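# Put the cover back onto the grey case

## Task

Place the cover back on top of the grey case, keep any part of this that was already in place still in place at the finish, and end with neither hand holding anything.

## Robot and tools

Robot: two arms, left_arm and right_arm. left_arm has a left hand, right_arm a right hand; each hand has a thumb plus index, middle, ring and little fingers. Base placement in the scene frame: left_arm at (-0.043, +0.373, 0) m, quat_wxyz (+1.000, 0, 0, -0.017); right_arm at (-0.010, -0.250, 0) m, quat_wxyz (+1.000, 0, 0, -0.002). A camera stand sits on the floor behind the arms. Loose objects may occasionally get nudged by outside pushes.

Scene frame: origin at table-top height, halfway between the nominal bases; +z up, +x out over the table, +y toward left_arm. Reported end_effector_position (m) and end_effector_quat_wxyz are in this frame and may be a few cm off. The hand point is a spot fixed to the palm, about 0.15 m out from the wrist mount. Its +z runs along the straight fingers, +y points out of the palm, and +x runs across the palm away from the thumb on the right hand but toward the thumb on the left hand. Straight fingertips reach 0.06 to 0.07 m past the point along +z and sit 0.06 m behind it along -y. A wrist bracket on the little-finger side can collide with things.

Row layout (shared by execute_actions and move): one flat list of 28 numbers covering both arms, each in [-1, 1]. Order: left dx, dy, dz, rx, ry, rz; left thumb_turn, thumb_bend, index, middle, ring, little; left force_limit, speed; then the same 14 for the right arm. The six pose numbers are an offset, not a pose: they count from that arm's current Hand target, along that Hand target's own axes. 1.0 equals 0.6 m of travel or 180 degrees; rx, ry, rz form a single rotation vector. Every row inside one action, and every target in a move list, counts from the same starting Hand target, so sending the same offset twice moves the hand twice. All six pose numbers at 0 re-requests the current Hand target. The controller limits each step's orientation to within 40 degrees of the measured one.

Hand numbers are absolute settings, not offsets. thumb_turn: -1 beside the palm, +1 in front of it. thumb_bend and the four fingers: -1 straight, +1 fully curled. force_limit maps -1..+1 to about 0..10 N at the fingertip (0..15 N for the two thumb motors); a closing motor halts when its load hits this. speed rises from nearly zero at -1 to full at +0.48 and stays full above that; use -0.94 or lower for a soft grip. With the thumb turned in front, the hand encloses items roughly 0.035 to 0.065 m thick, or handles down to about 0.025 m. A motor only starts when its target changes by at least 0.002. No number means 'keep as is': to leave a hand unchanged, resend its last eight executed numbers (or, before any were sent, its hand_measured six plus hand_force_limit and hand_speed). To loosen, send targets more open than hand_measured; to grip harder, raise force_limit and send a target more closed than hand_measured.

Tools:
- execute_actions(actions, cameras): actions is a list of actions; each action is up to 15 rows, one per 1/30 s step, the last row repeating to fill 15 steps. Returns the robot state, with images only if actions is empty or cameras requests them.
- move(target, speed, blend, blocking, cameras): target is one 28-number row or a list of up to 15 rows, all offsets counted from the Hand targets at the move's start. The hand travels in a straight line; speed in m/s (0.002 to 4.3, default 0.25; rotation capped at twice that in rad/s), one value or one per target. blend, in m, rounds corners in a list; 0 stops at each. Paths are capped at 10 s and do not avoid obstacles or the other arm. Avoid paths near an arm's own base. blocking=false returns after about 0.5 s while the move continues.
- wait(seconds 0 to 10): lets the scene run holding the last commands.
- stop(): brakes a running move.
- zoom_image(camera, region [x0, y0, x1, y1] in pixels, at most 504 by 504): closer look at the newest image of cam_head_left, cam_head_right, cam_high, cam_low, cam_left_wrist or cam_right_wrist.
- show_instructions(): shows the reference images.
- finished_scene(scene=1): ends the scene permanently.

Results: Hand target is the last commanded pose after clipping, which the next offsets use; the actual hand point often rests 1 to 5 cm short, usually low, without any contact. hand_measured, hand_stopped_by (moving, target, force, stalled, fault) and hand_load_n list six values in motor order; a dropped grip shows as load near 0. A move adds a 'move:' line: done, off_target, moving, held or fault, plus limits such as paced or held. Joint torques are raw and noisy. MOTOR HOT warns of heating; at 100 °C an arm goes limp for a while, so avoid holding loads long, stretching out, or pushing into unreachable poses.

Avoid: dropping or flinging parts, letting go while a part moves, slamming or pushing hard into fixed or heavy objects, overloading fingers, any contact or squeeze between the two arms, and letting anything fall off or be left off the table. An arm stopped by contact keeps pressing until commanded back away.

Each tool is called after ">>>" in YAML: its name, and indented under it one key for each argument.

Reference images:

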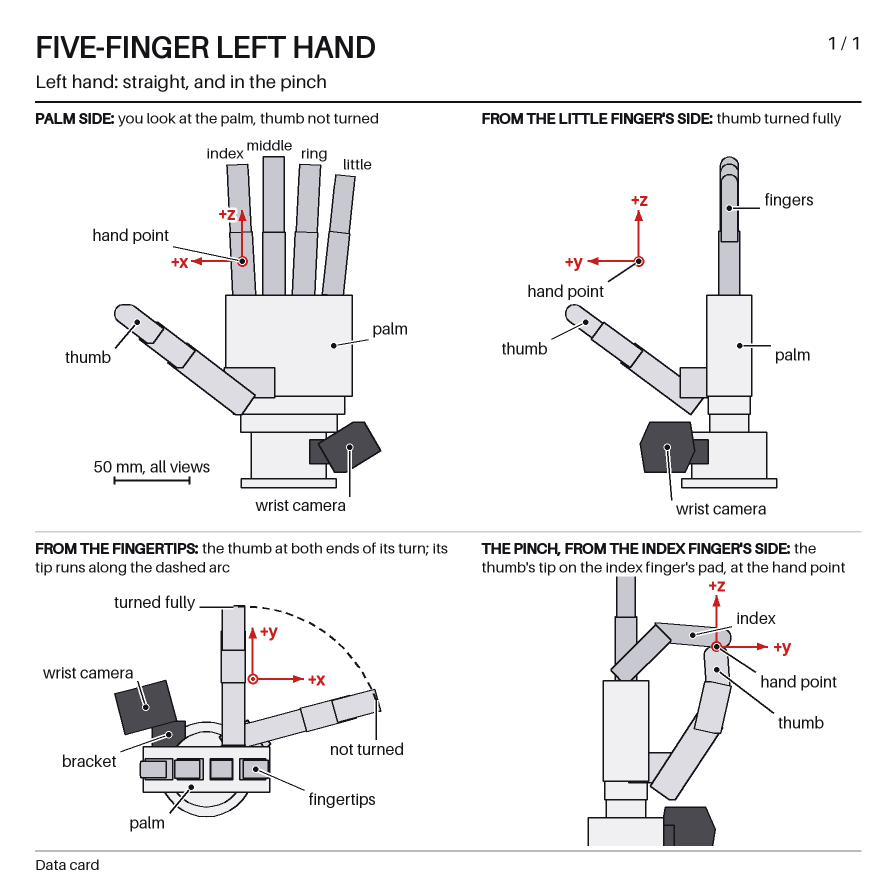

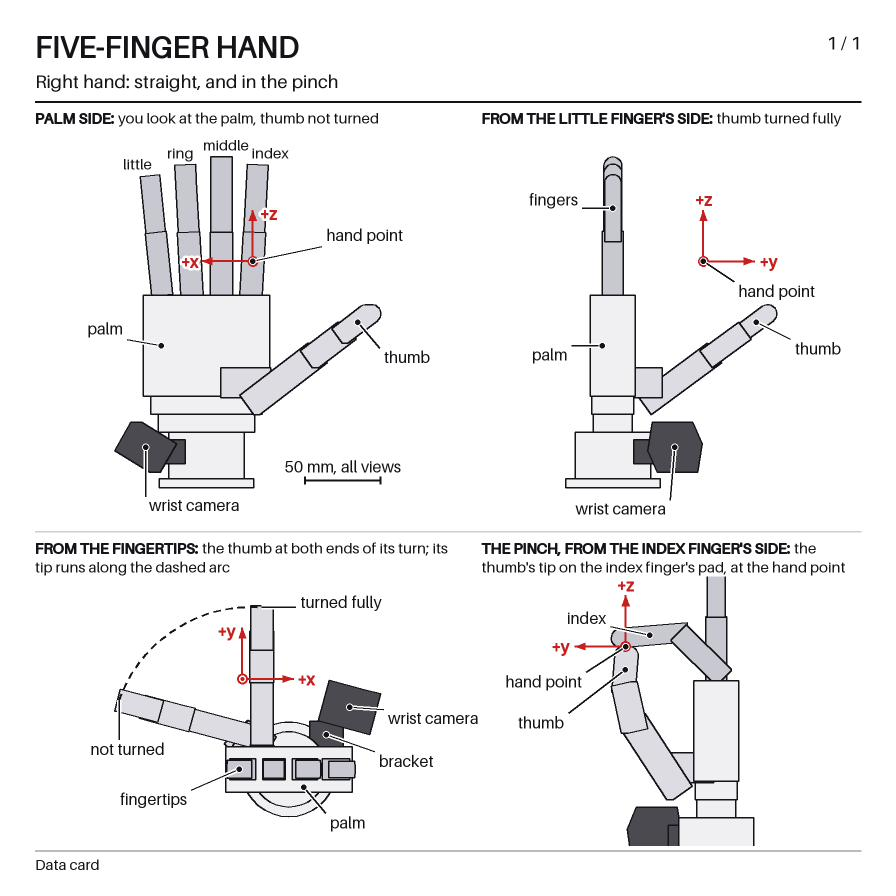

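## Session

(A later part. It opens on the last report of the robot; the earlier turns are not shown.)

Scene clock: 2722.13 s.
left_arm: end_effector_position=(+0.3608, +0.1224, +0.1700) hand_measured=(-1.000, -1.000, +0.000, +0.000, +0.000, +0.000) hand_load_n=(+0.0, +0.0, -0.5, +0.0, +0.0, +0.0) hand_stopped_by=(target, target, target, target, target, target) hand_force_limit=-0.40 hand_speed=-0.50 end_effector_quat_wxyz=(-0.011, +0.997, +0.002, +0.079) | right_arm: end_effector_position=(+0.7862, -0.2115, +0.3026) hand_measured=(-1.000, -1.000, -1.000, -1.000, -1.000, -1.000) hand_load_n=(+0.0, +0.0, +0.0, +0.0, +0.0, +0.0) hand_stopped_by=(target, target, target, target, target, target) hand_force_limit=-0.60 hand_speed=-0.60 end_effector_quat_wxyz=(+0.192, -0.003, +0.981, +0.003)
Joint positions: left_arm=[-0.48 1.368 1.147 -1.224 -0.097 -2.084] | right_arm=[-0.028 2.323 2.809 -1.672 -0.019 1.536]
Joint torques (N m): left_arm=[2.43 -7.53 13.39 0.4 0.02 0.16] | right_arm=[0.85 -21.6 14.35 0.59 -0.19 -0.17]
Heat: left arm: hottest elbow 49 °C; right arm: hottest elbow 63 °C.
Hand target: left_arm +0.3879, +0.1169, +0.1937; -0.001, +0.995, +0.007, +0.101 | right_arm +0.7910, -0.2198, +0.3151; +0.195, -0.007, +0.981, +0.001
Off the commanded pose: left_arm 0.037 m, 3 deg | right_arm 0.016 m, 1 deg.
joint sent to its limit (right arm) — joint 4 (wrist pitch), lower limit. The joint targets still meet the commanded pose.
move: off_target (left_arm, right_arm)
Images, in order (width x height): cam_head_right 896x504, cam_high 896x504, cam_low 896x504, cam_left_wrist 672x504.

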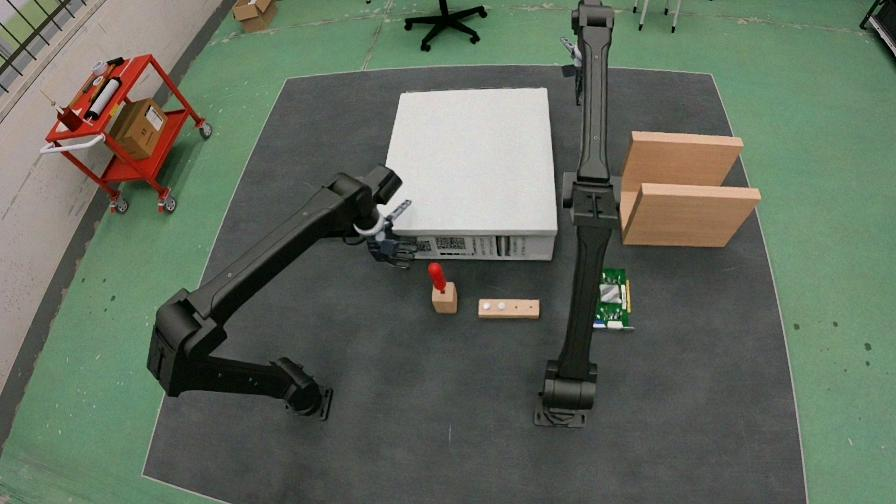

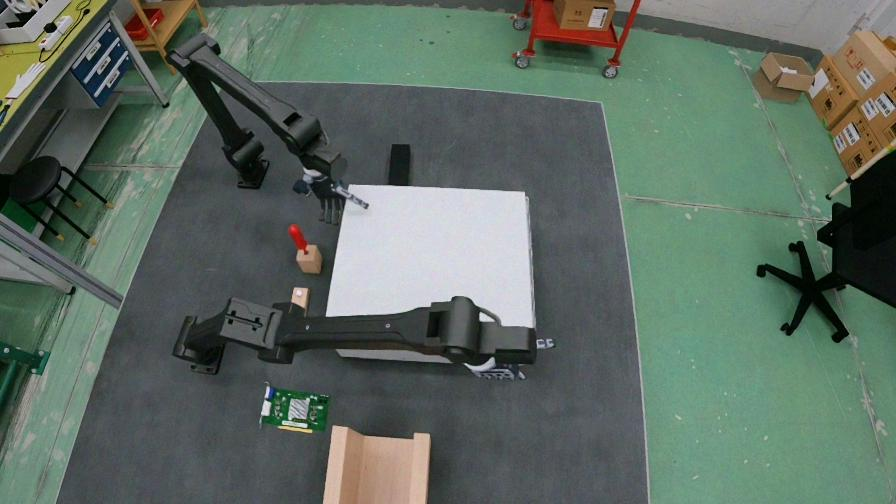

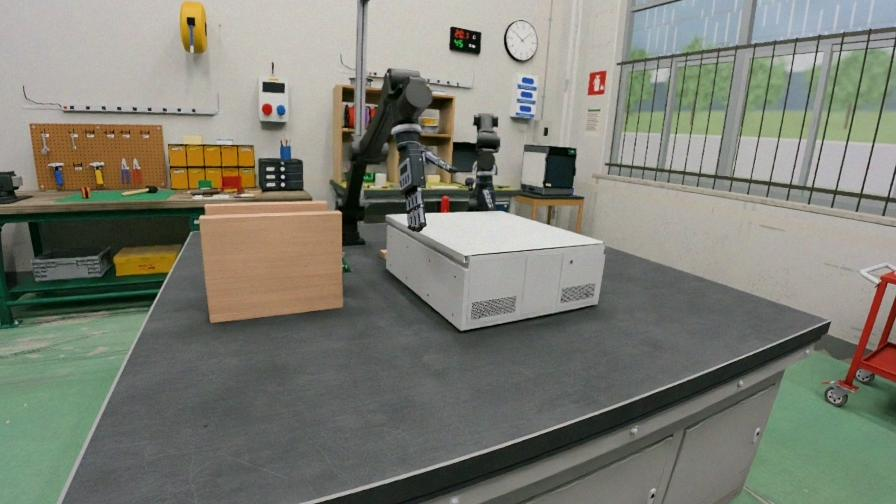

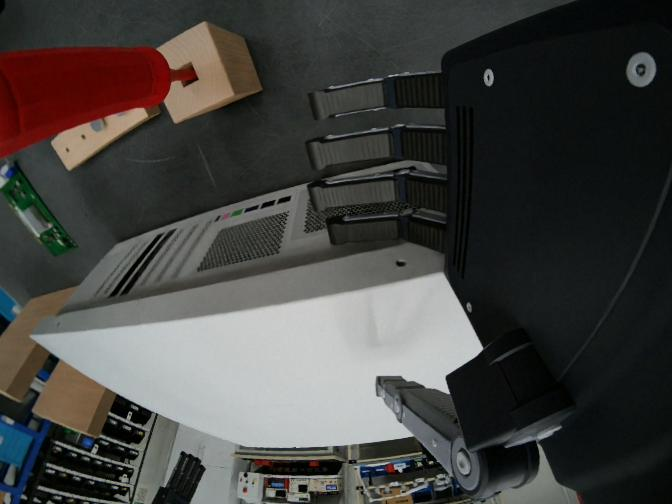

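>>> move:
  target: [0.0206,0.0003,-0.0009,0,0,0,-1,-1,0,0,0,0,-0.4,-0.5,0,0,0,0,0,0,-1,-1,-1,-1,-1,-1,-0.6,-0.6]
  speed: 0.04
  cameras: ["cam_left_wrist","cam_head_right","cam_low","cam_high"]

>>> zoom_image:
  camera: "cam_head_right"
  region: [320, 150, 460, 290]

>>> zoom_image:
  camera: "cam_low"
  region: [420, 210, 640, 340]

>>> zoom_image:
  camera: "cam_high"
  region: [470, 160, 570, 260]

Scene clock: 2728.57 s.
left_arm: end_effector_position=(+0.3686, +0.1249, +0.1700) hand_measured=(-1.000, -1.000, +0.000, +0.000, +0.000, +0.000) hand_load_n=(-0.5, +0.0, +0.0, +0.0, +0.0, +0.0) hand_stopped_by=(target, target, target, target, target, target) hand_force_limit=-0.40 hand_speed=-0.50 end_effector_quat_wxyz=(-0.013, +0.997, +0.003, +0.072) | right_arm: end_effector_position=(+0.7862, -0.2115, +0.3026) hand_measured=(-1.000, -1.000, -1.000, -1.000, -1.000, -1.000) hand_load_n=(+0.0, +0.0, +0.0, +0.0, +0.0, +0.0) hand_stopped_by=(target, target, target, target, target, target) hand_force_limit=-0.60 hand_speed=-0.60 end_effector_quat_wxyz=(+0.192, -0.003, +0.981, +0.003)
Joint positions: left_arm=[-0.465 1.391 1.173 -1.239 -0.092 -2.071] | right_arm=[-0.028 2.323 2.809 -1.672 -0.019 1.536]
Joint torques (N m): left_arm=[2.55 -7.71 13.96 0.7 -0.04 0.18] | right_arm=[0.26 -21.3 14.49 0.39 -0.19 -0.12]
Heat: left arm: hottest elbow 51 °C; right arm: hottest elbow 64 °C.
Hand target: left_arm +0.4000, +0.1169, +0.1969; -0.001, +0.995, +0.008, +0.101 | right_arm +0.7910, -0.2198, +0.3151; +0.195, -0.007, +0.981, +0.001
Off the commanded pose: left_arm 0.042 m, 4 deg | right_arm 0.016 m, 1 deg.
joint sent to its limit (right arm) — joint 4 (wrist pitch), lower limit. The joint targets still meet the commanded pose.
move: off_target (left_arm, right_arm)
Images, in order (width x height): cam_head_right 896x504, cam_high 896x504, cam_low 896x504, cam_left_wrist 672x504.

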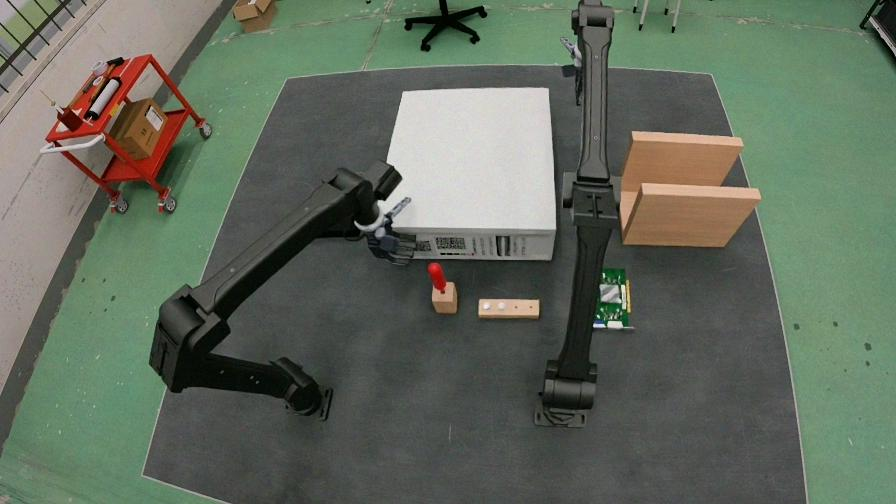

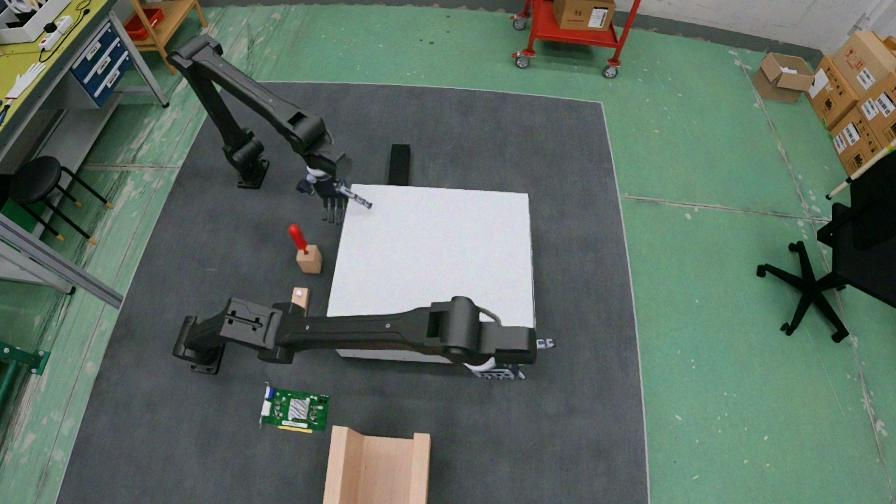

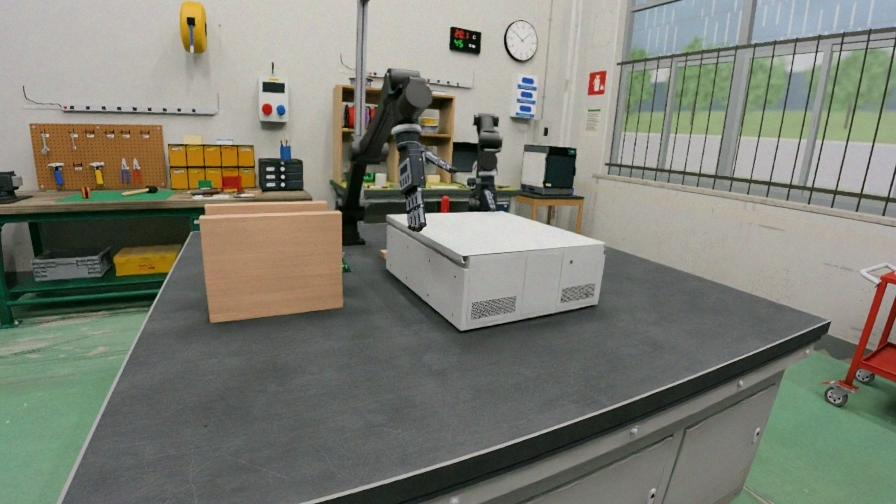

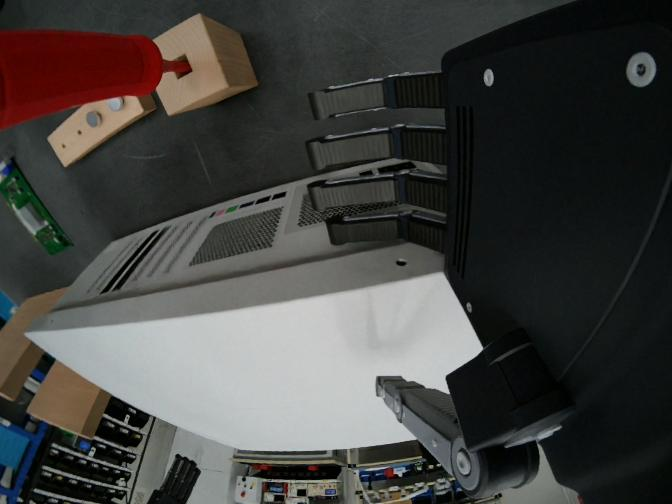

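Scaled by 3.600.

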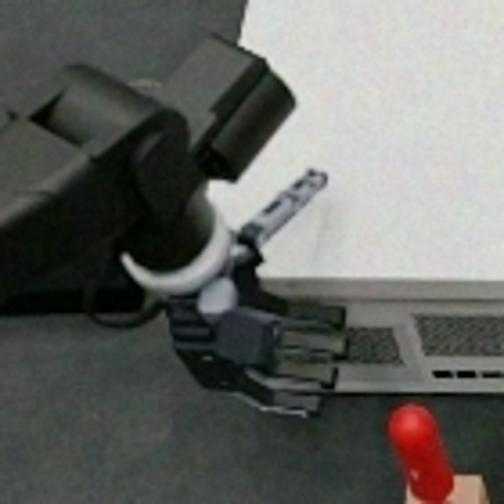

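Scaled by 2.291.

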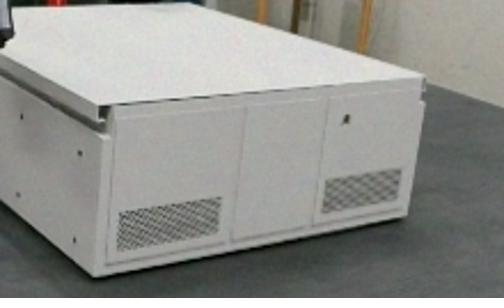

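Scaled by 5.040.

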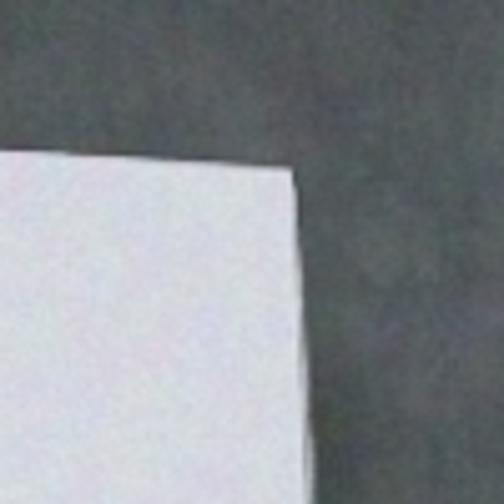

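>>> zoom_image:
  camera: "cam_low"
  region: [380, 190, 500, 290]

>>> zoom_image:
  camera: "cam_low"
  region: [540, 190, 640, 290]

>>> zoom_image:
  camera: "cam_head_right"
  region: [510, 190, 590, 270]

>>> zoom_image:
  camera: "cam_head_left"
  region: [510, 190, 590, 270]

Scaled by 4.200.

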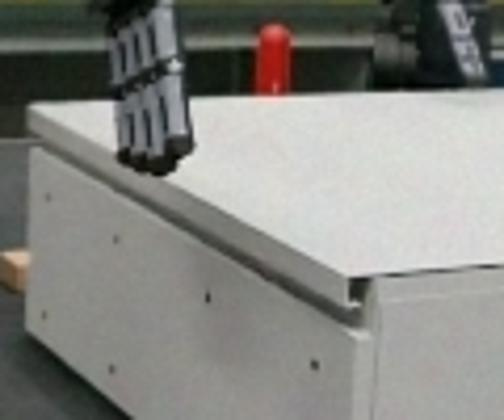

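Scaled by 5.040.

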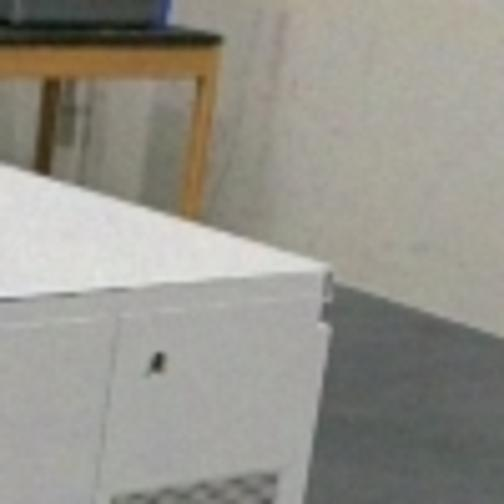

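Scaled by 6.300.

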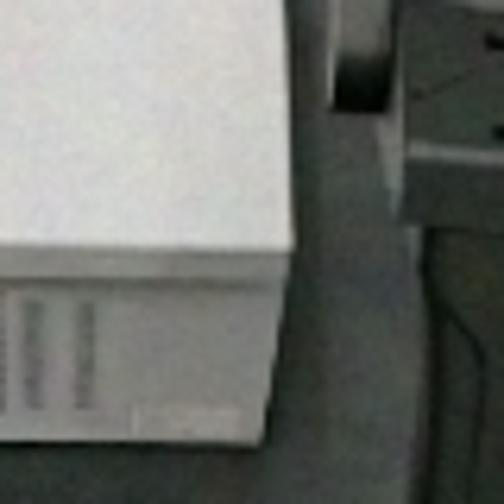

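This scene's latest camera images include none from cam_head_left. They are from: cam_head_right, cam_high, cam_low, cam_left_wrist. cam_head_left's image comes with the result of a call that names it in "cameras".

>>> move:
  target:
    - [0,0,0,0,0,0,-1,-1,0,0,0,0,-0.4,-0.5,0.2793,-0.0458,-0.1606,0,0,0,-1,-1,0,0,0,0,-0.6,-0.6]
    - [0,0,0,0,0,0,-1,-1,0,0,0,0,-0.4,-0.5,0.7167,0.0111,-0.3236,0,0.032,0,-1,-1,0,0,0,0,-0.6,-0.6]
    - [0,0,0,0,0,0,-1,-1,0,0,0,0,-0.4,-0.5,0.7517,0.178,-0.3201,0,0.064,0,-1,-1,0,0,0,0,-0.6,-0.6]
  speed: 0.2
  blend: [0.03,0.03,0]
  cameras: ["cam_right_wrist","cam_head_right","cam_head_left","cam_low","cam_high"]

Scene clock: 2761.43 s.
left_arm: end_effector_position=(+0.3687, +0.1248, +0.1700) hand_measured=(-1.000, -1.000, +0.000, +0.000, +0.000, +0.000) hand_load_n=(+0.0, +0.0, +0.0, +0.0, +0.0, +0.0) hand_stopped_by=(target, target, target, target, target, target) hand_force_limit=-0.40 hand_speed=-0.50 end_effector_quat_wxyz=(-0.013, +0.997, +0.003, +0.072) | right_arm: end_effector_position=(+0.3003, -0.1231, +0.3210) hand_measured=(-1.000, -1.000, +0.000, +0.000, +0.000, +0.000) hand_load_n=(+0.0, +0.0, +0.0, +0.0, +0.0, +0.0) hand_stopped_by=(target, target, target, target, target, target) hand_force_limit=-0.60 hand_speed=-0.60 end_effector_quat_wxyz=(+0.101, -0.009, +0.995, +0.002)
Joint positions: left_arm=[-0.465 1.391 1.173 -1.239 -0.092 -2.071] | right_arm=[0.27 0.978 1.229 -1.624 0.048 1.815]
Joint torques (N m): left_arm=[2.43 -7.53 13.87 0.68 -0.03 0.19] | right_arm=[2.84 -3.9 9.81 0.13 0.05 0.23]
Heat: left arm: hottest elbow 51 °C; right arm: hottest elbow 64 °C.
Hand target: left_arm +0.4000, +0.1169, +0.1968; -0.001, +0.995, +0.007, +0.101 | right_arm +0.2993, -0.1203, +0.3197; +0.096, -0.007, +0.995, +0.000
Off the commanded pose: left_arm 0.042 m, 4 deg | right_arm 0.003 m, 1 deg.
move: off_target (left_arm)
Images, in order (width x height): cam_head_left 896x504, cam_head_right 896x504, cam_high 896x504, cam_low 896x504, cam_right_wrist 672x504.

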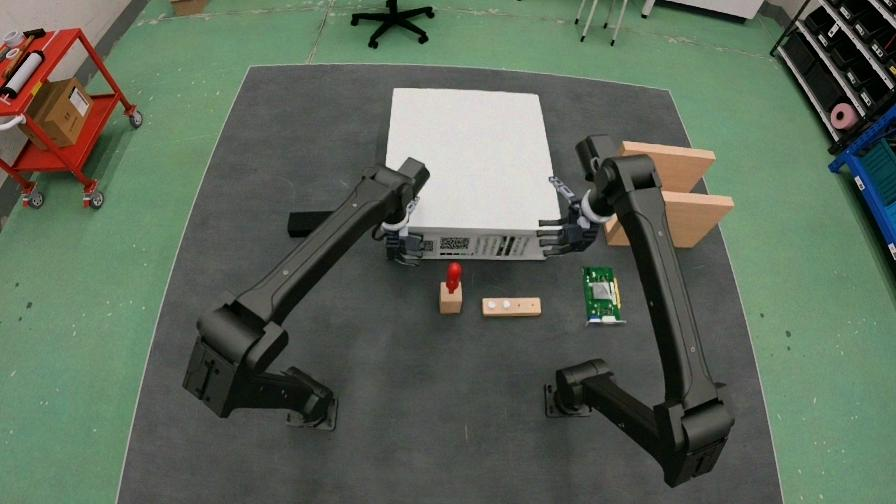

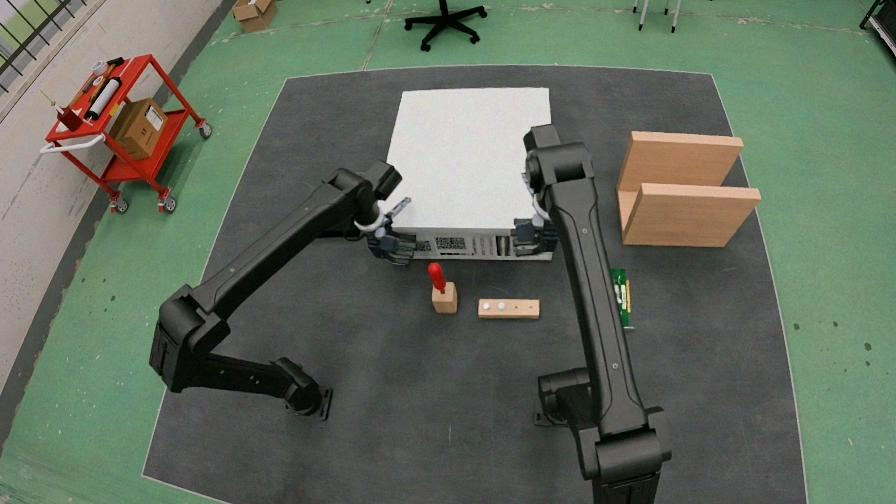

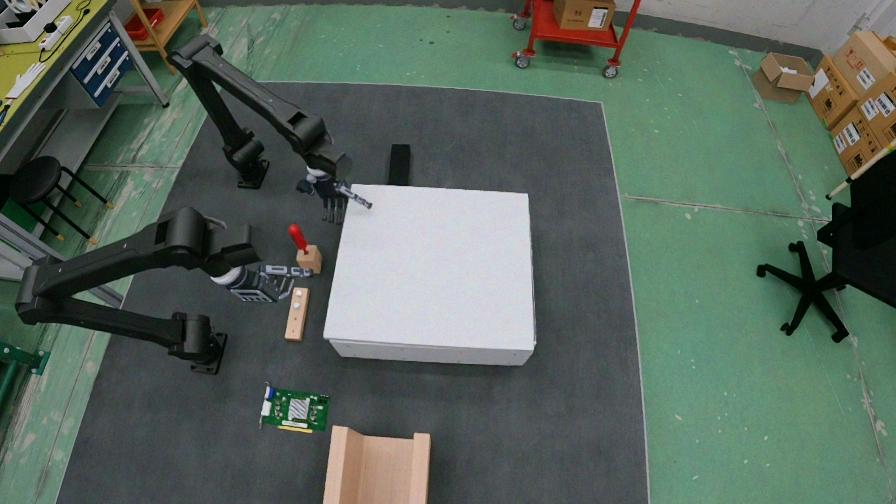

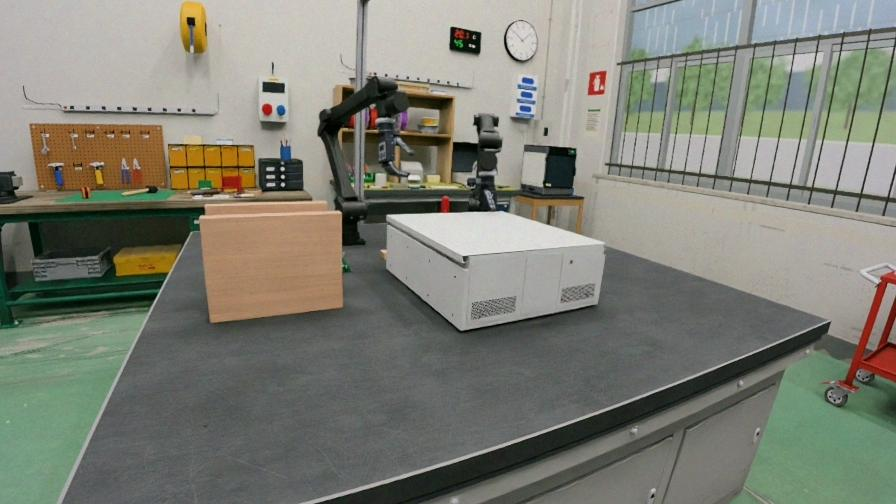

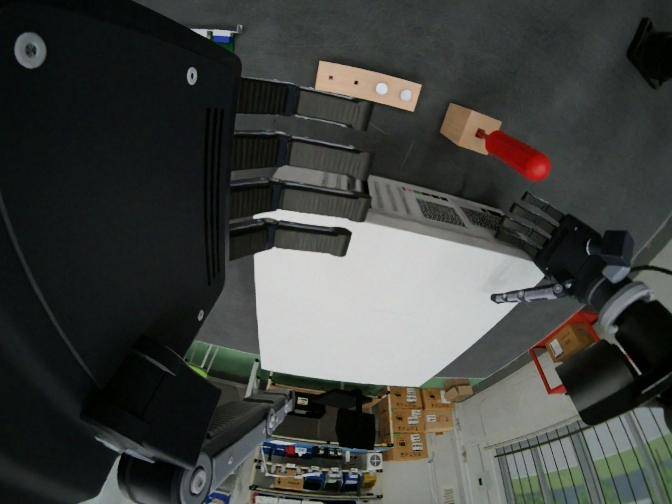

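>>> zoom_image:
  camera: "cam_high"
  region: [310, 160, 430, 280]

>>> zoom_image:
  camera: "cam_high"
  region: [310, 300, 430, 380]

>>> zoom_image:
  camera: "cam_high"
  region: [430, 300, 550, 380]

>>> zoom_image:
  camera: "cam_high"
  region: [450, 170, 550, 270]

>>> zoom_image:
  camera: "cam_head_left"
  region: [480, 180, 580, 280]

>>> zoom_image:
  camera: "cam_low"
  region: [370, 200, 490, 300]

Scaled by 4.200.

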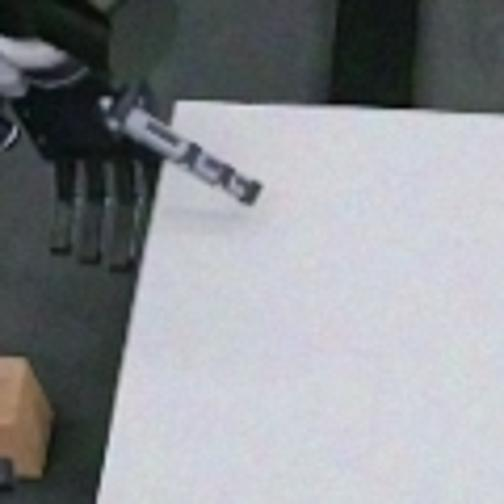

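Scaled by 4.200.

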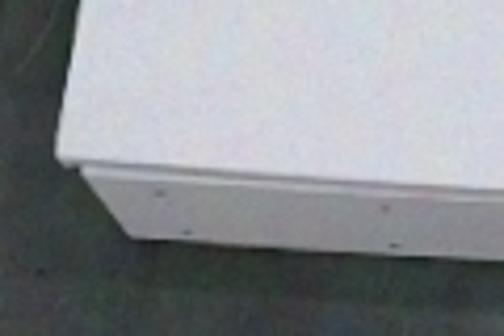

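Scaled by 4.200.

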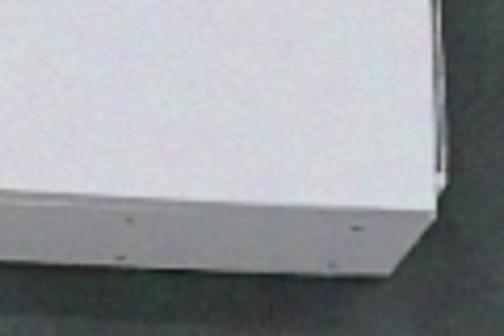

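Scaled by 5.040.

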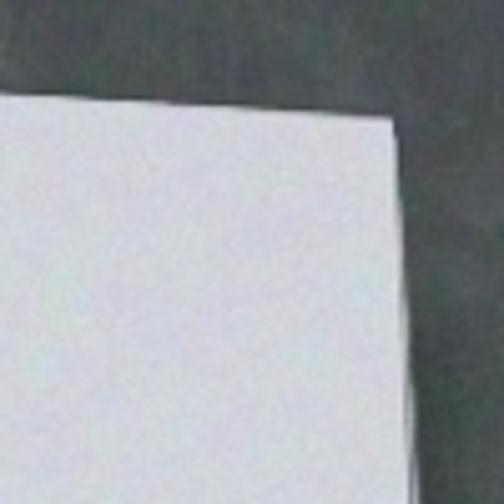

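Scaled by 5.040.

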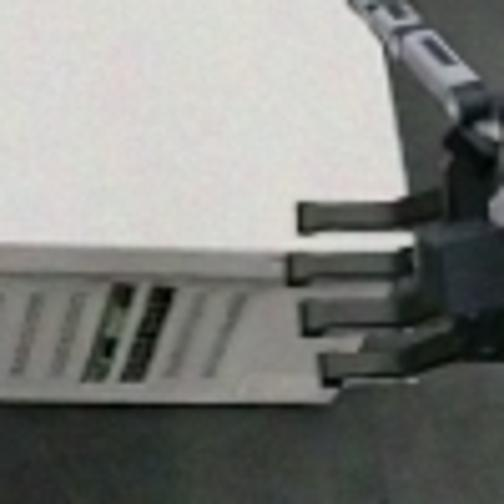

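Scaled by 4.200.

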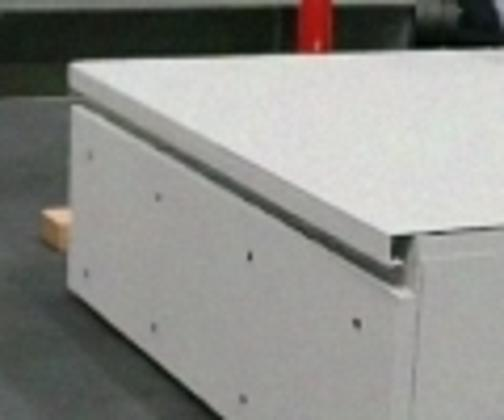

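>>> move:
  target:
    - [0,0,0,0,0,0,-1,-1,0,0,0,0,-0.4,-0.5,0.0414,0.0003,0.2123,0,0,0,-1,-1,0,0,0,0,-0.6,-0.6]
    - [0,0,0,0,0,0,-1,-1,0,0,0,0,-0.4,-0.5,-0.0076,-0.0004,0.2219,0,0,0,-1,-1,0,0,0,0,-0.6,-0.6]
  speed: [0.12,0.05]
  cameras: ["cam_right_wrist","cam_head_right","cam_head_left","cam_low","cam_high"]

>>> zoom_image:
  camera: "cam_head_left"
  region: [480, 180, 600, 300]

Scene clock: 2785.83 s.
left_arm: end_effector_position=(+0.3687, +0.1248, +0.1700) hand_measured=(-1.000, -1.000, +0.000, +0.000, +0.000, +0.000) hand_load_n=(+0.0, +0.0, +0.0, +0.0, +0.0, +0.0) hand_stopped_by=(target, target, target, target, target, target) hand_force_limit=-0.40 hand_speed=-0.50 end_effector_quat_wxyz=(-0.013, +0.997, +0.003, +0.072) | right_arm: end_effector_position=(+0.3130, -0.1210, +0.1740) hand_measured=(-1.000, -1.000, +0.000, +0.000, +0.000, +0.000) hand_load_n=(+0.0, +0.0, +0.0, +0.0, +0.0, +0.0) hand_stopped_by=(target, target, target, target, target, target) hand_force_limit=-0.60 hand_speed=-0.60 end_effector_quat_wxyz=(+0.075, -0.007, +0.997, -0.005)
Joint positions: left_arm=[-0.465 1.391 1.173 -1.239 -0.092 -2.071] | right_arm=[0.266 1.03 0.885 -1.283 0.048 1.816]
Joint torques (N m): left_arm=[2.14 -7.71 13.86 0.73 -0.04 0.19] | right_arm=[0.21 -4.72 13.03 0.88 -0.11 -0.08]
Heat: left arm: hottest elbow 53 °C; right arm: hottest elbow 62 °C.
Hand target: left_arm +0.4000, +0.1169, +0.1968; -0.001, +0.995, +0.007, +0.101 | right_arm +0.3292, -0.1203, +0.1900; +0.096, -0.007, +0.995, +0.000
Off the commanded pose: left_arm 0.042 m, 4 deg | right_arm 0.023 m, 2 deg.
move: off_target (left_arm, right_arm)
Images, in order (width x height): cam_head_left 896x504, cam_head_right 896x504, cam_high 896x504, cam_low 896x504, cam_right_wrist 672x504.

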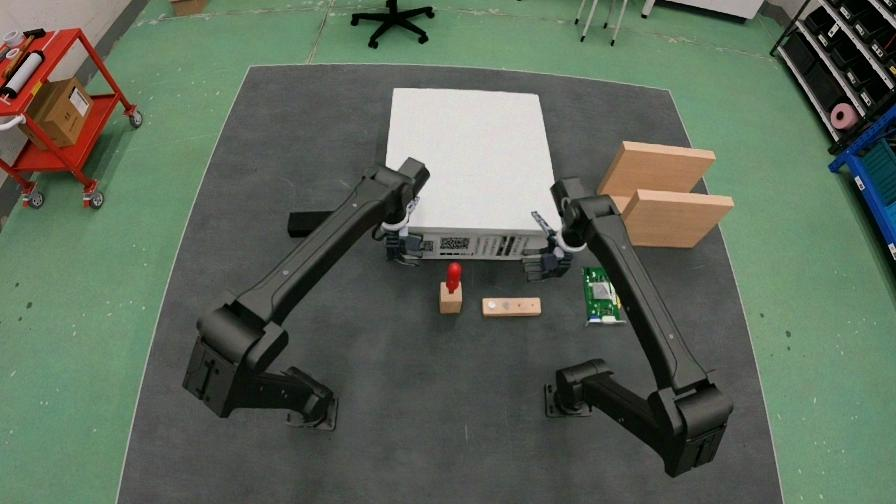

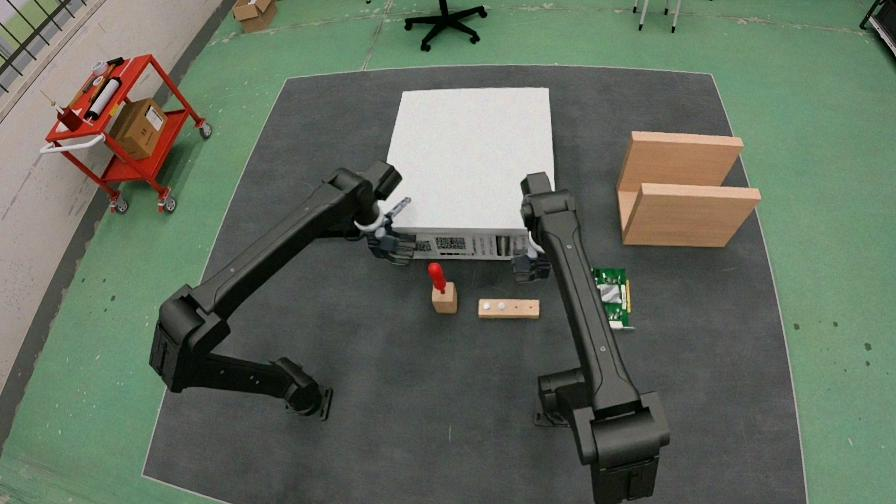

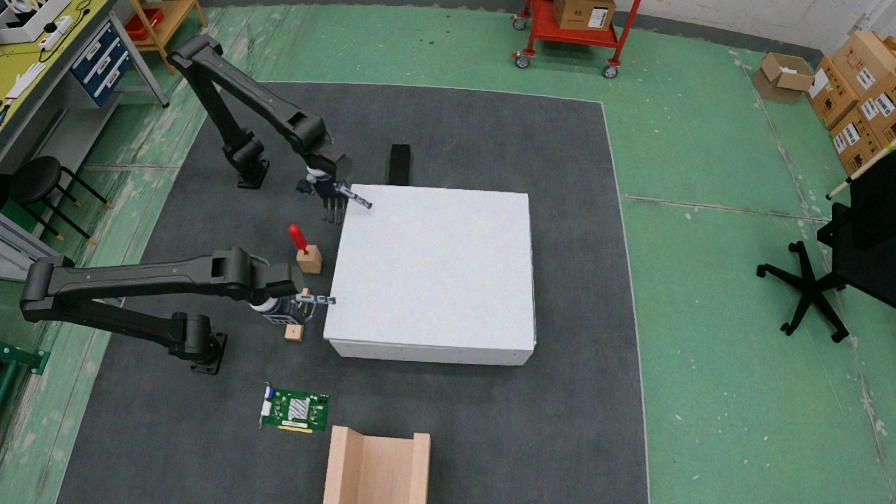

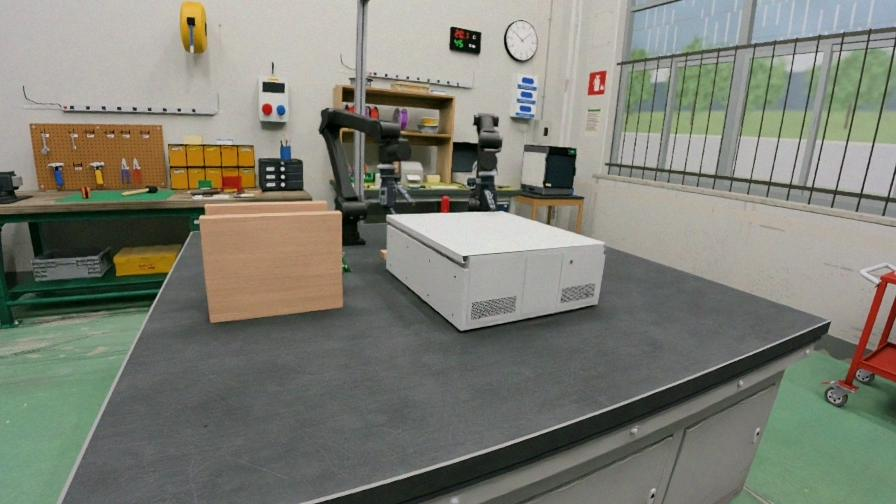

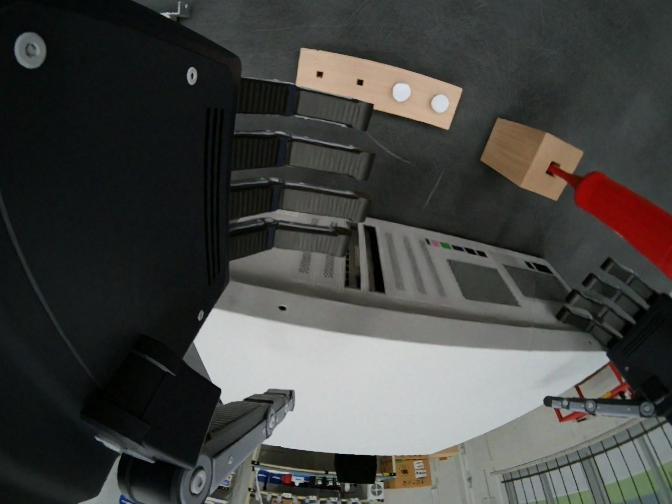

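Scaled by 4.200.

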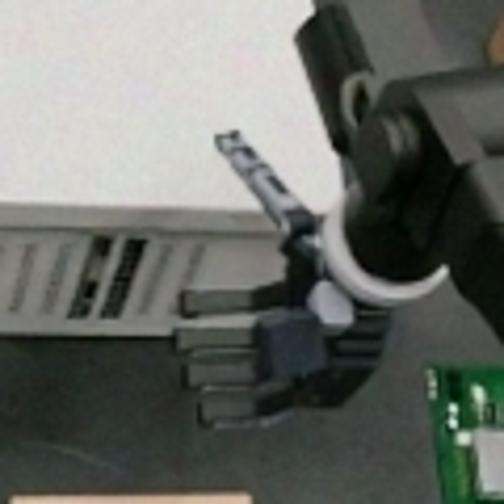

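>>> move:
  target: [0,0,0,0,0,0,-1,-1,0,0,0,0,-0.4,-0.5,-0.0515,-0.0007,-0.0035,0,0,0,-1,-1,0,0,0,0,-0.6,-0.6]
  speed: 0.05
  cameras: ["cam_right_wrist","cam_head_left","cam_high"]

>>> zoom_image:
  camera: "cam_head_left"
  region: [480, 180, 600, 300]

Scene clock: 2793.73 s.
left_arm: end_effector_position=(+0.3687, +0.1248, +0.1700) hand_measured=(-1.000, -1.000, +0.000, +0.000, +0.000, +0.000) hand_load_n=(+0.0, +0.0, +0.0, +0.0, +0.0, +0.0) hand_stopped_by=(target, target, target, target, target, target) hand_force_limit=-0.40 hand_speed=-0.50 end_effector_quat_wxyz=(-0.013, +0.997, +0.003, +0.072) | right_arm: end_effector_position=(+0.3349, -0.1226, +0.1723) hand_measured=(-1.000, -1.000, +0.000, +0.000, +0.000, +0.000) hand_load_n=(+0.0, +0.0, +0.0, +0.0, +0.0, +0.0) hand_stopped_by=(target, target, target, target, target, target) hand_force_limit=-0.60 hand_speed=-0.60 end_effector_quat_wxyz=(+0.066, -0.007, +0.998, -0.008)
Joint positions: left_arm=[-0.465 1.391 1.173 -1.239 -0.092 -2.071] | right_arm=[0.242 1.105 0.936 -1.277 0.045 1.793]
Joint torques (N m): left_arm=[2.2 -7.77 13.91 0.65 -0.04 0.19] | right_arm=[-0.56 -6.24 14.84 0.96 -0.19 -0.17]
Heat: left arm: hottest elbow 53 °C; right arm: hottest elbow 62 °C.
Hand target: left_arm +0.4000, +0.1169, +0.1968; -0.001, +0.995, +0.007, +0.101 | right_arm +0.3591, -0.1203, +0.1979; +0.096, -0.007, +0.995, +0.000
Off the commanded pose: left_arm 0.042 m, 4 deg | right_arm 0.035 m, 4 deg.
move: off_target (left_arm, right_arm)
Images, in order (width x height): cam_head_left 896x504, cam_high 896x504, cam_right_wrist 672x504.

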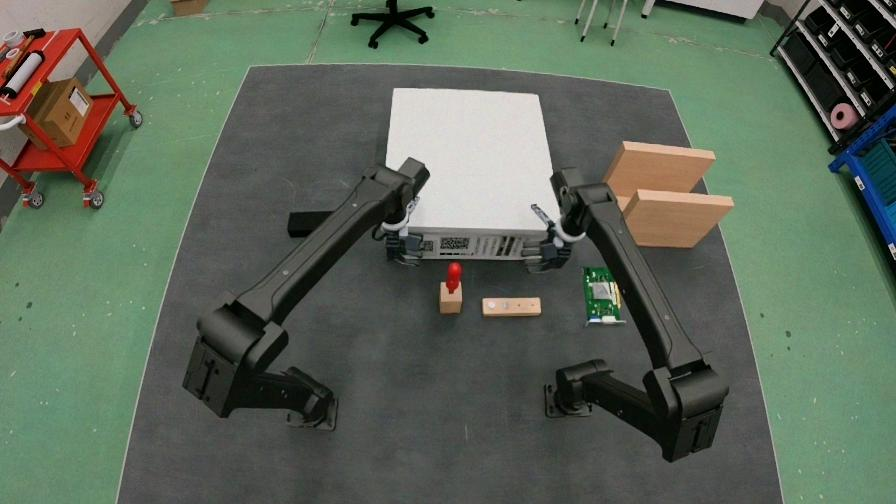

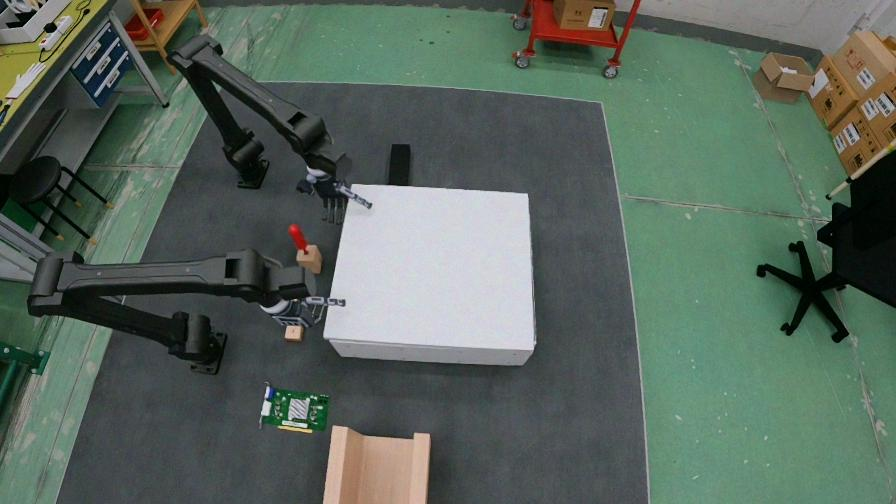

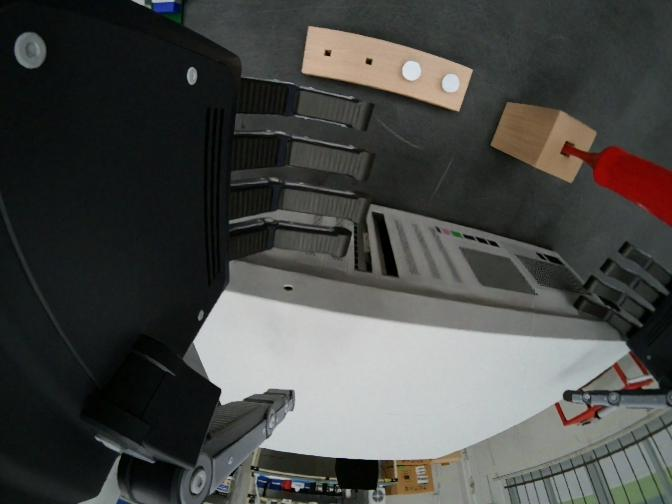

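Scaled by 4.200.

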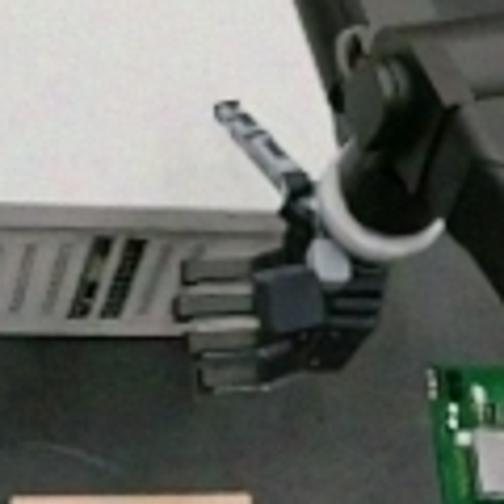

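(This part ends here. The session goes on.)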